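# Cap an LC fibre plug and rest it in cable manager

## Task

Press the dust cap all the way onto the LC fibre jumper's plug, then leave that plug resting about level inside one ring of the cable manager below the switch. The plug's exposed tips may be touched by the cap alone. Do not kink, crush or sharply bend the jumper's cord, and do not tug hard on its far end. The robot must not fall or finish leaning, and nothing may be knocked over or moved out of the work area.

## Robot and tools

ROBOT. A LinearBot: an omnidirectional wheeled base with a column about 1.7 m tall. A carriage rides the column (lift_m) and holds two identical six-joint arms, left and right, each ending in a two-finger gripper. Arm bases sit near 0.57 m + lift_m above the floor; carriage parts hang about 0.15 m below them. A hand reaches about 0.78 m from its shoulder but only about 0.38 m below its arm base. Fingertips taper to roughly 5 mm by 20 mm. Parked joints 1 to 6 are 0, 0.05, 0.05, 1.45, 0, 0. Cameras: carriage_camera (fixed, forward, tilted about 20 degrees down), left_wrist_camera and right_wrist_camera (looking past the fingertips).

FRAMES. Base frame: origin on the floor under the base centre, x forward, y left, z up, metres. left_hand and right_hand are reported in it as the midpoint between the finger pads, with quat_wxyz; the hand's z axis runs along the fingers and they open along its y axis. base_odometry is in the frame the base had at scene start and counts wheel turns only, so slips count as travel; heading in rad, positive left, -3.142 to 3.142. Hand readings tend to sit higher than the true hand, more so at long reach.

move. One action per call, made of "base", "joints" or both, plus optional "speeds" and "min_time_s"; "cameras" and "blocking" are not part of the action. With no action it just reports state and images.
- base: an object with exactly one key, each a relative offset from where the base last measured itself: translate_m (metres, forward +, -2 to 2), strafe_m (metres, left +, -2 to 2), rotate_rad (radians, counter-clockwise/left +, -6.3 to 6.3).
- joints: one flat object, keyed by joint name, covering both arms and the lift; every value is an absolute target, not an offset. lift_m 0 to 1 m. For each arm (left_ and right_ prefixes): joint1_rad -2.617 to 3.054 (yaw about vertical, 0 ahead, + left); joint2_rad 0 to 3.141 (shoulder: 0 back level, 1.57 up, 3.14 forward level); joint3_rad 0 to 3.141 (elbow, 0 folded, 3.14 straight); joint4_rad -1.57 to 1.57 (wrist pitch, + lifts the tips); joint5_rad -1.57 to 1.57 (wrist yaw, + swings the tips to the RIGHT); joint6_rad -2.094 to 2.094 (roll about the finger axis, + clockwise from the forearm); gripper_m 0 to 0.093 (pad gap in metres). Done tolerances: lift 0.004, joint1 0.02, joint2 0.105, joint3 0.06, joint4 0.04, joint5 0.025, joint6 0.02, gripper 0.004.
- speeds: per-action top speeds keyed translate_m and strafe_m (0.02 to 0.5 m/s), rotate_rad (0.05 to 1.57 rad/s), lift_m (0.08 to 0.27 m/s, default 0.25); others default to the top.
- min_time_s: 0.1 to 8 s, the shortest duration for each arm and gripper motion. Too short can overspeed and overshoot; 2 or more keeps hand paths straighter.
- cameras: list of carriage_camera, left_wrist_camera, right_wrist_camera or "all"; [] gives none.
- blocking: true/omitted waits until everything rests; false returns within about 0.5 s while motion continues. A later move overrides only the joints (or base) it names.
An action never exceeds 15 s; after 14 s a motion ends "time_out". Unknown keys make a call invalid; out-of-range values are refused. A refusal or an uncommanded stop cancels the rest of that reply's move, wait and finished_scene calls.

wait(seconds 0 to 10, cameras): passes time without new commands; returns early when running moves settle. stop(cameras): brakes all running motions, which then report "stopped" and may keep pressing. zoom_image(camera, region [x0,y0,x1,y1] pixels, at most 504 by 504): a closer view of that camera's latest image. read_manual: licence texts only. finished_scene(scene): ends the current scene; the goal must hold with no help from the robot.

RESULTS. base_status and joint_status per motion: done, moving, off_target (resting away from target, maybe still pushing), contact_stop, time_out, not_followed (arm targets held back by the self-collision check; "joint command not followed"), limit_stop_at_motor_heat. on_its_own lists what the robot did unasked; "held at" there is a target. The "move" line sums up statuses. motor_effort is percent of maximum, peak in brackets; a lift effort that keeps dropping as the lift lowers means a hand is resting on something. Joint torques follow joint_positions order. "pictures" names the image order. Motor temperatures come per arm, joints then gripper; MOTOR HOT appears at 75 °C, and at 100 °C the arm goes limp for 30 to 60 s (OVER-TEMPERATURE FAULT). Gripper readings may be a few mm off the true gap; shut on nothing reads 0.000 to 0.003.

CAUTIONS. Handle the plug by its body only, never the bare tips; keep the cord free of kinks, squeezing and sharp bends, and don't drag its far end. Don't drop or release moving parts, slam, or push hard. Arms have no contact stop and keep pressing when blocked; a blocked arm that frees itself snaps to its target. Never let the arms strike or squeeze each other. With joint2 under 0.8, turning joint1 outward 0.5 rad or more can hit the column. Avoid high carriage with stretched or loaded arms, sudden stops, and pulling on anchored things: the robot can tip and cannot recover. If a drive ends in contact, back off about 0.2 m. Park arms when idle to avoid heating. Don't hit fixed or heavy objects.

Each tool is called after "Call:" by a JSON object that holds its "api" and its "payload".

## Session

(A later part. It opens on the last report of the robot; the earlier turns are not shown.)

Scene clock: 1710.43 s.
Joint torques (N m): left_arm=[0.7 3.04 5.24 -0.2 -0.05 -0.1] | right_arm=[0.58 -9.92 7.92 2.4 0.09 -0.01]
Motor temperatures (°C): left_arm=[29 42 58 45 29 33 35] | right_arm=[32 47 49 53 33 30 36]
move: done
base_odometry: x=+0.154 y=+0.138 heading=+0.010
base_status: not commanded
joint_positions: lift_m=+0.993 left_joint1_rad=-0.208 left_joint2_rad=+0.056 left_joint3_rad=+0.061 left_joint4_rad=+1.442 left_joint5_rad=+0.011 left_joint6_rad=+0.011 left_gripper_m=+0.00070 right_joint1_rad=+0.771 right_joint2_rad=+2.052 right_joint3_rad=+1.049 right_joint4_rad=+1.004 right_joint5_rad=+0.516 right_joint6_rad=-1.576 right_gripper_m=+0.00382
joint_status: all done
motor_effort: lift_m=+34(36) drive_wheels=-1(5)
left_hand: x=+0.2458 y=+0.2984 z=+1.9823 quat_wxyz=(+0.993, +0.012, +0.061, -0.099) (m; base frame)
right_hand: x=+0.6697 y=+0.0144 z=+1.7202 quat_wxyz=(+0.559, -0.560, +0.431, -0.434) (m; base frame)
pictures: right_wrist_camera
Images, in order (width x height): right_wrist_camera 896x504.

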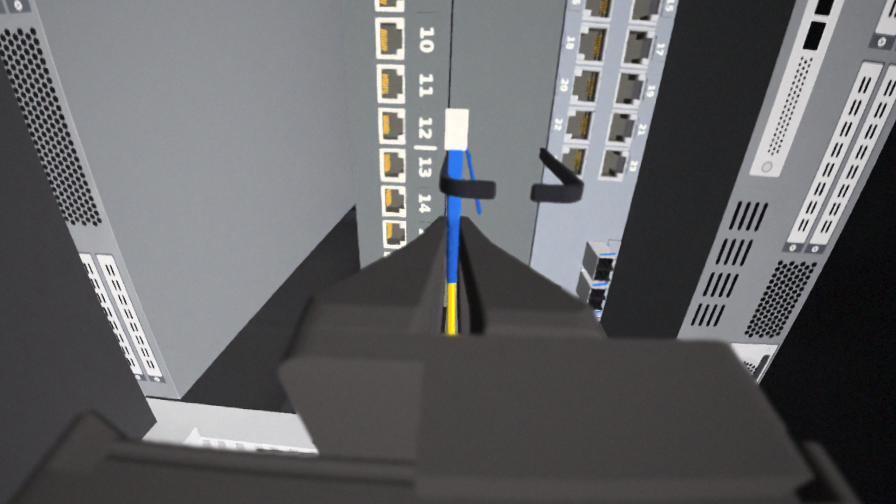

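Call:
{"api": "move", "payload": {"joints": {"lift_m": 0.991}, "speeds": {"lift_m": 0.08}}}

Call:
{"api": "move", "payload": {"joints": {"right_gripper_m": 0.008}, "min_time_s": 1.5, "cameras": ["right_wrist_camera"]}}

Call:
{"api": "zoom_image", "payload": {"camera": "right_wrist_camera", "region": [380, 80, 580, 330]}}

Scene clock: 1719.63 s.
Joint torques (N m): left_arm=[0.73 3 5.31 -0.2 -0.05 -0.1] | right_arm=[0.58 -9.92 7.88 2.35 0.09 -0.01]
Motor temperatures (°C): left_arm=[29 41 57 44 29 33 35] | right_arm=[32 47 49 52 32 30 36]
move: done
base_odometry: x=+0.154 y=+0.138 heading=+0.010
base_status: not commanded
joint_positions: lift_m=+0.991 left_joint1_rad=-0.208 left_joint2_rad=+0.056 left_joint3_rad=+0.060 left_joint4_rad=+1.443 left_joint5_rad=+0.011 left_joint6_rad=+0.011 left_gripper_m=+0.00070 right_joint1_rad=+0.771 right_joint2_rad=+2.052 right_joint3_rad=+1.050 right_joint4_rad=+1.008 right_joint5_rad=+0.516 right_joint6_rad=-1.576 right_gripper_m=+0.00382
joint_status: all done
motor_effort: lift_m=+33(34) drive_wheels=+4(7)
left_hand: x=+0.2460 y=+0.2985 z=+1.9806 quat_wxyz=(+0.993, +0.012, +0.061, -0.099) (m; base frame)
right_hand: x=+0.6697 y=+0.0145 z=+1.7199 quat_wxyz=(+0.560, -0.558, +0.431, -0.434) (m; base frame)
pictures: none

Scene clock: 1721.43 s.
Joint torques (N m): left_arm=[0.68 3 5.31 -0.21 -0.05 -0.09] | right_arm=[0.59 -9.92 7.88 2.38 0.09 -0.01]
Motor temperatures (°C): left_arm=[29 41 57 44 29 33 35] | right_arm=[32 47 50 52 32 30 36]
move: done
base_odometry: x=+0.154 y=+0.138 heading=+0.010
base_status: not commanded
joint_positions: lift_m=+0.991 left_joint1_rad=-0.208 left_joint2_rad=+0.056 left_joint3_rad=+0.060 left_joint4_rad=+1.443 left_joint5_rad=+0.011 left_joint6_rad=+0.011 left_gripper_m=+0.00070 right_joint1_rad=+0.771 right_joint2_rad=+2.052 right_joint3_rad=+1.050 right_joint4_rad=+1.006 right_joint5_rad=+0.516 right_joint6_rad=-1.576 right_gripper_m=+0.00788
joint_status: all done
motor_effort: lift_m=+33(33) drive_wheels=+1(8)
left_hand: x=+0.2460 y=+0.2985 z=+1.9806 quat_wxyz=(+0.993, +0.012, +0.061, -0.099) (m; base frame)
right_hand: x=+0.6697 y=+0.0145 z=+1.7194 quat_wxyz=(+0.559, -0.559, +0.431, -0.434) (m; base frame)
pictures: right_wrist_camera
Images, in order (width x height): right_wrist_camera 896x504.

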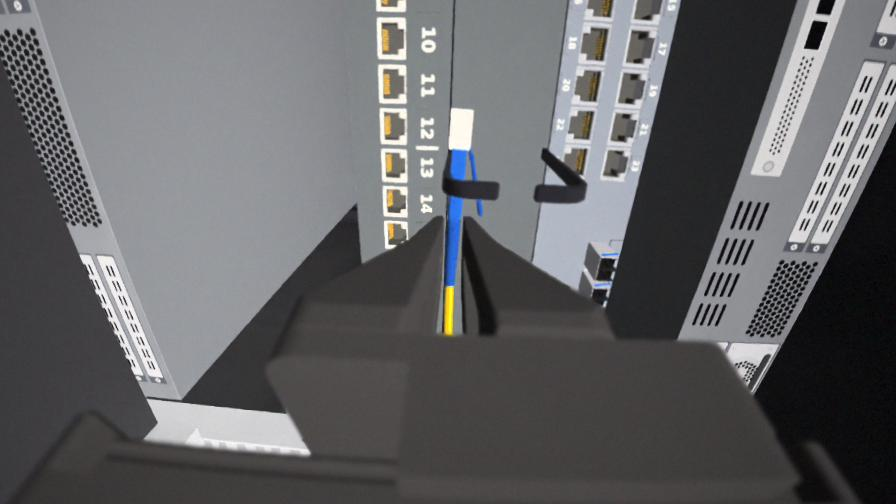

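Scaled by 2.016 from the camera's 896x504 image, which has a finer 1280x720 frame.

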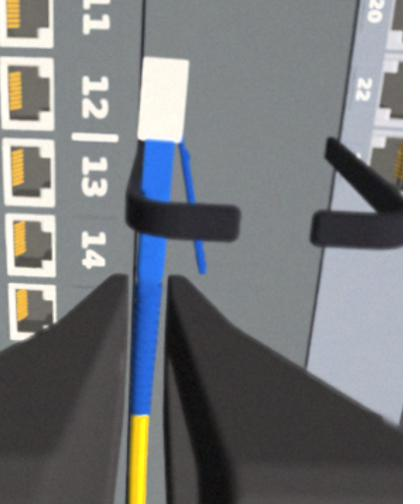

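Call:
{"api": "move", "payload": {"joints": {"right_gripper_m": 0.026}, "min_time_s": 2, "cameras": ["right_wrist_camera"]}}

Call:
{"api": "zoom_image", "payload": {"camera": "right_wrist_camera", "region": [380, 80, 580, 330]}}

Scene clock: 1728.87 s.
Joint torques (N m): left_arm=[0.72 3.02 5.35 -0.21 -0.06 -0.09] | right_arm=[0.59 -9.91 7.87 2.38 0.09 -0.01]
Motor temperatures (°C): left_arm=[29 41 57 44 29 33 35] | right_arm=[32 47 50 52 32 30 36]
move: done
base_odometry: x=+0.154 y=+0.138 heading=+0.010
base_status: not commanded
joint_positions: lift_m=+0.991 left_joint1_rad=-0.208 left_joint2_rad=+0.056 left_joint3_rad=+0.060 left_joint4_rad=+1.443 left_joint5_rad=+0.011 left_joint6_rad=+0.011 left_gripper_m=+0.00070 right_joint1_rad=+0.771 right_joint2_rad=+2.052 right_joint3_rad=+1.050 right_joint4_rad=+1.006 right_joint5_rad=+0.516 right_joint6_rad=-1.576 right_gripper_m=+0.02586
joint_status: all done
motor_effort: lift_m=+33(33) drive_wheels=+6(8)
left_hand: x=+0.2460 y=+0.2985 z=+1.9806 quat_wxyz=(+0.993, +0.012, +0.061, -0.099) (m; base frame)
right_hand: x=+0.6697 y=+0.0145 z=+1.7194 quat_wxyz=(+0.559, -0.559, +0.431, -0.434) (m; base frame)
pictures: right_wrist_camera
Images, in order (width x height): right_wrist_camera 896x504.

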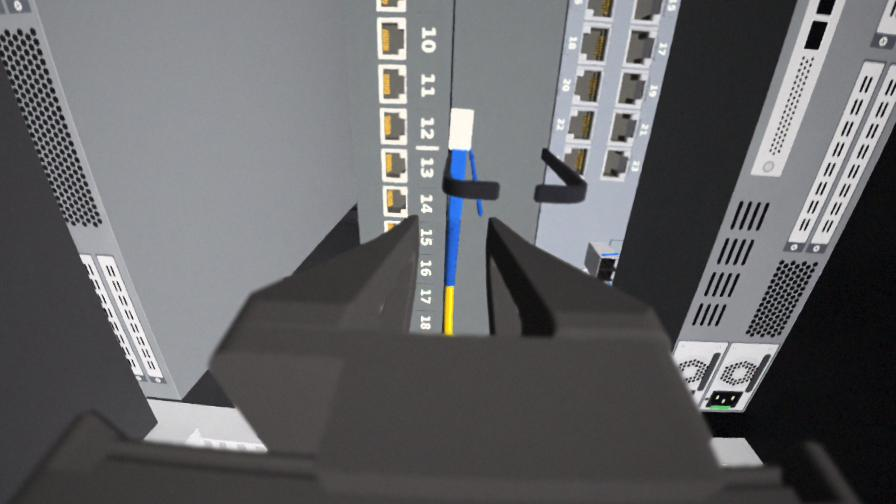

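Scaled by 2.016 from the camera's 896x504 image, which has a finer 1280x720 frame.

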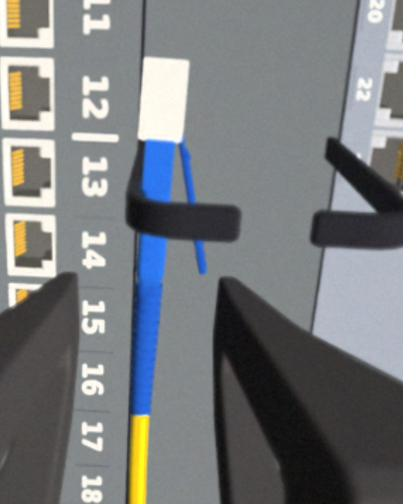

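Call:
{"api": "move", "payload": {"joints": {"right_joint1_rad": 0.812, "right_joint2_rad": 1.927, "right_joint3_rad": 0.833, "right_joint4_rad": 1.105, "right_joint5_rad": 0.56, "right_joint6_rad": -1.576}, "min_time_s": 1.5}}

Call:
{"api": "move", "payload": {"joints": {"right_joint1_rad": 0.897, "right_joint2_rad": 1.76, "right_joint3_rad": 0.574, "right_joint4_rad": 1.193, "right_joint5_rad": 0.65}, "min_time_s": 1.5, "cameras": ["right_wrist_camera", "carriage_camera"]}}

Call:
{"api": "zoom_image", "payload": {"camera": "right_wrist_camera", "region": [380, 0, 580, 250]}}

Call:
{"api": "zoom_image", "payload": {"camera": "carriage_camera", "region": [360, 220, 620, 376]}}

Scene clock: 1741.87 s.
Joint torques (N m): left_arm=[0.75 3 5.3 -0.21 -0.05 -0.1] | right_arm=[0.57 -12.42 4.75 2.58 0.1 -0.01]
Motor temperatures (°C): left_arm=[29 41 56 43 29 33 35] | right_arm=[32 48 50 51 32 30 35]
move: done
base_odometry: x=+0.154 y=+0.138 heading=+0.010
base_status: not commanded
joint_positions: lift_m=+0.991 left_joint1_rad=-0.208 left_joint2_rad=+0.056 left_joint3_rad=+0.060 left_joint4_rad=+1.443 left_joint5_rad=+0.011 left_joint6_rad=+0.011 left_gripper_m=+0.00070 right_joint1_rad=+0.806 right_joint2_rad=+1.953 right_joint3_rad=+0.846 right_joint4_rad=+1.104 right_joint5_rad=+0.550 right_joint6_rad=-1.576 right_gripper_m=+0.02586
joint_status: all done
motor_effort: lift_m=+33(33) drive_wheels=+4(6)
left_hand: x=+0.2460 y=+0.2985 z=+1.9806 quat_wxyz=(+0.993, +0.012, +0.061, -0.099) (m; base frame)
right_hand: x=+0.6301 y=-0.0063 z=+1.7106 quat_wxyz=(+0.557, -0.562, +0.431, -0.433) (m; base frame)
pictures: none

Scene clock: 1743.67 s.
Joint torques (N m): left_arm=[0.72 3.03 5.31 -0.21 -0.05 -0.09] | right_arm=[0.55 -9.89 4.34 2.53 0.09 -0.01]
Motor temperatures (°C): left_arm=[29 41 56 43 29 33 35] | right_arm=[32 48 50 51 32 30 35]
move: done
base_odometry: x=+0.154 y=+0.138 heading=+0.010
base_status: not commanded
joint_positions: lift_m=+0.991 left_joint1_rad=-0.208 left_joint2_rad=+0.056 left_joint3_rad=+0.060 left_joint4_rad=+1.443 left_joint5_rad=+0.011 left_joint6_rad=+0.011 left_gripper_m=+0.00070 right_joint1_rad=+0.891 right_joint2_rad=+1.782 right_joint3_rad=+0.587 right_joint4_rad=+1.192 right_joint5_rad=+0.640 right_joint6_rad=-1.576 right_gripper_m=+0.02586
joint_status: all done
motor_effort: lift_m=+33(33) drive_wheels=+4(9)
left_hand: x=+0.2460 y=+0.2985 z=+1.9806 quat_wxyz=(+0.993, +0.012, +0.061, -0.099) (m; base frame)
right_hand: x=+0.5692 y=-0.0343 z=+1.7103 quat_wxyz=(+0.557, -0.561, +0.432, -0.435) (m; base frame)
pictures: carriage_camera, right_wrist_camera
Images, in order (width x height): carriage_camera 896x504, right_wrist_camera 896x504.

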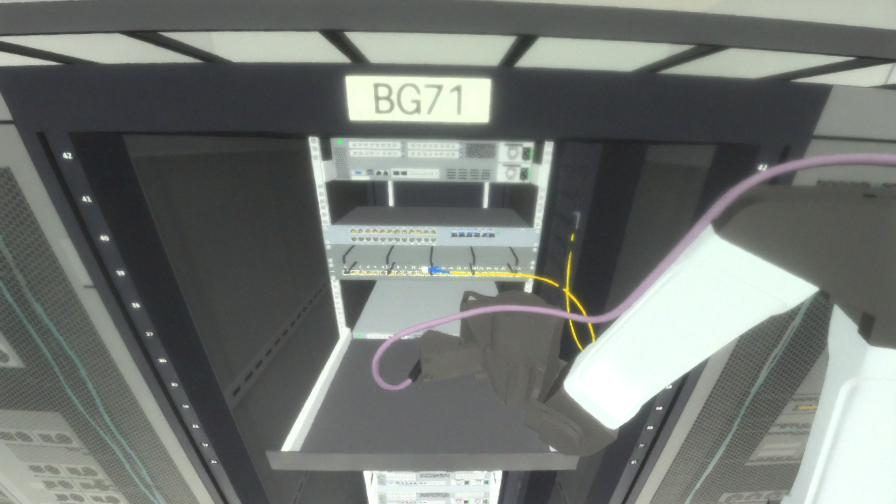

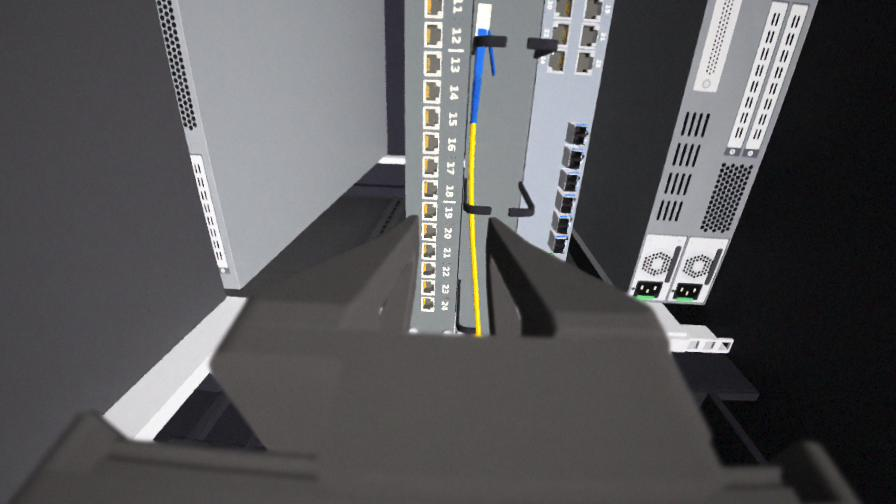

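Scaled by 2.016 from the camera's 896x504 image, which has a finer 1280x720 frame.

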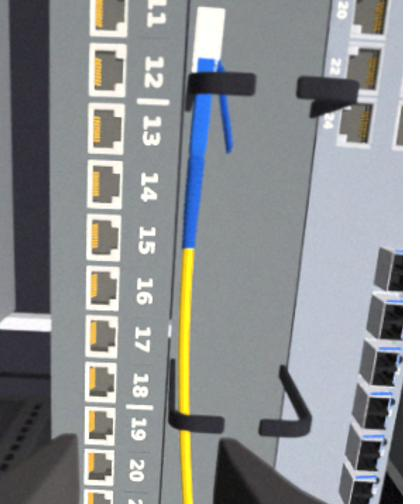

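Scaled by 1.938 from the camera's 896x504 image, which has a finer 1280x720 frame.

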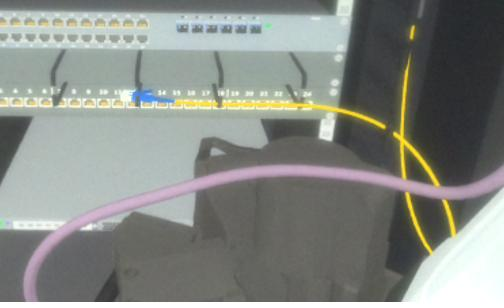

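Call:
{"api": "zoom_image", "payload": {"camera": "right_wrist_camera", "region": [460, 0, 520, 80]}}

Scaled by 6.300 from the camera's 896x504 image, which has a finer 1280x720 frame.

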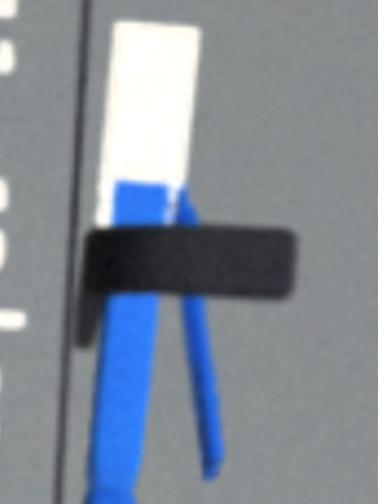

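Call:
{"api": "finished_scene", "payload": {"scene": 1}}

The scene is finished: the task was done.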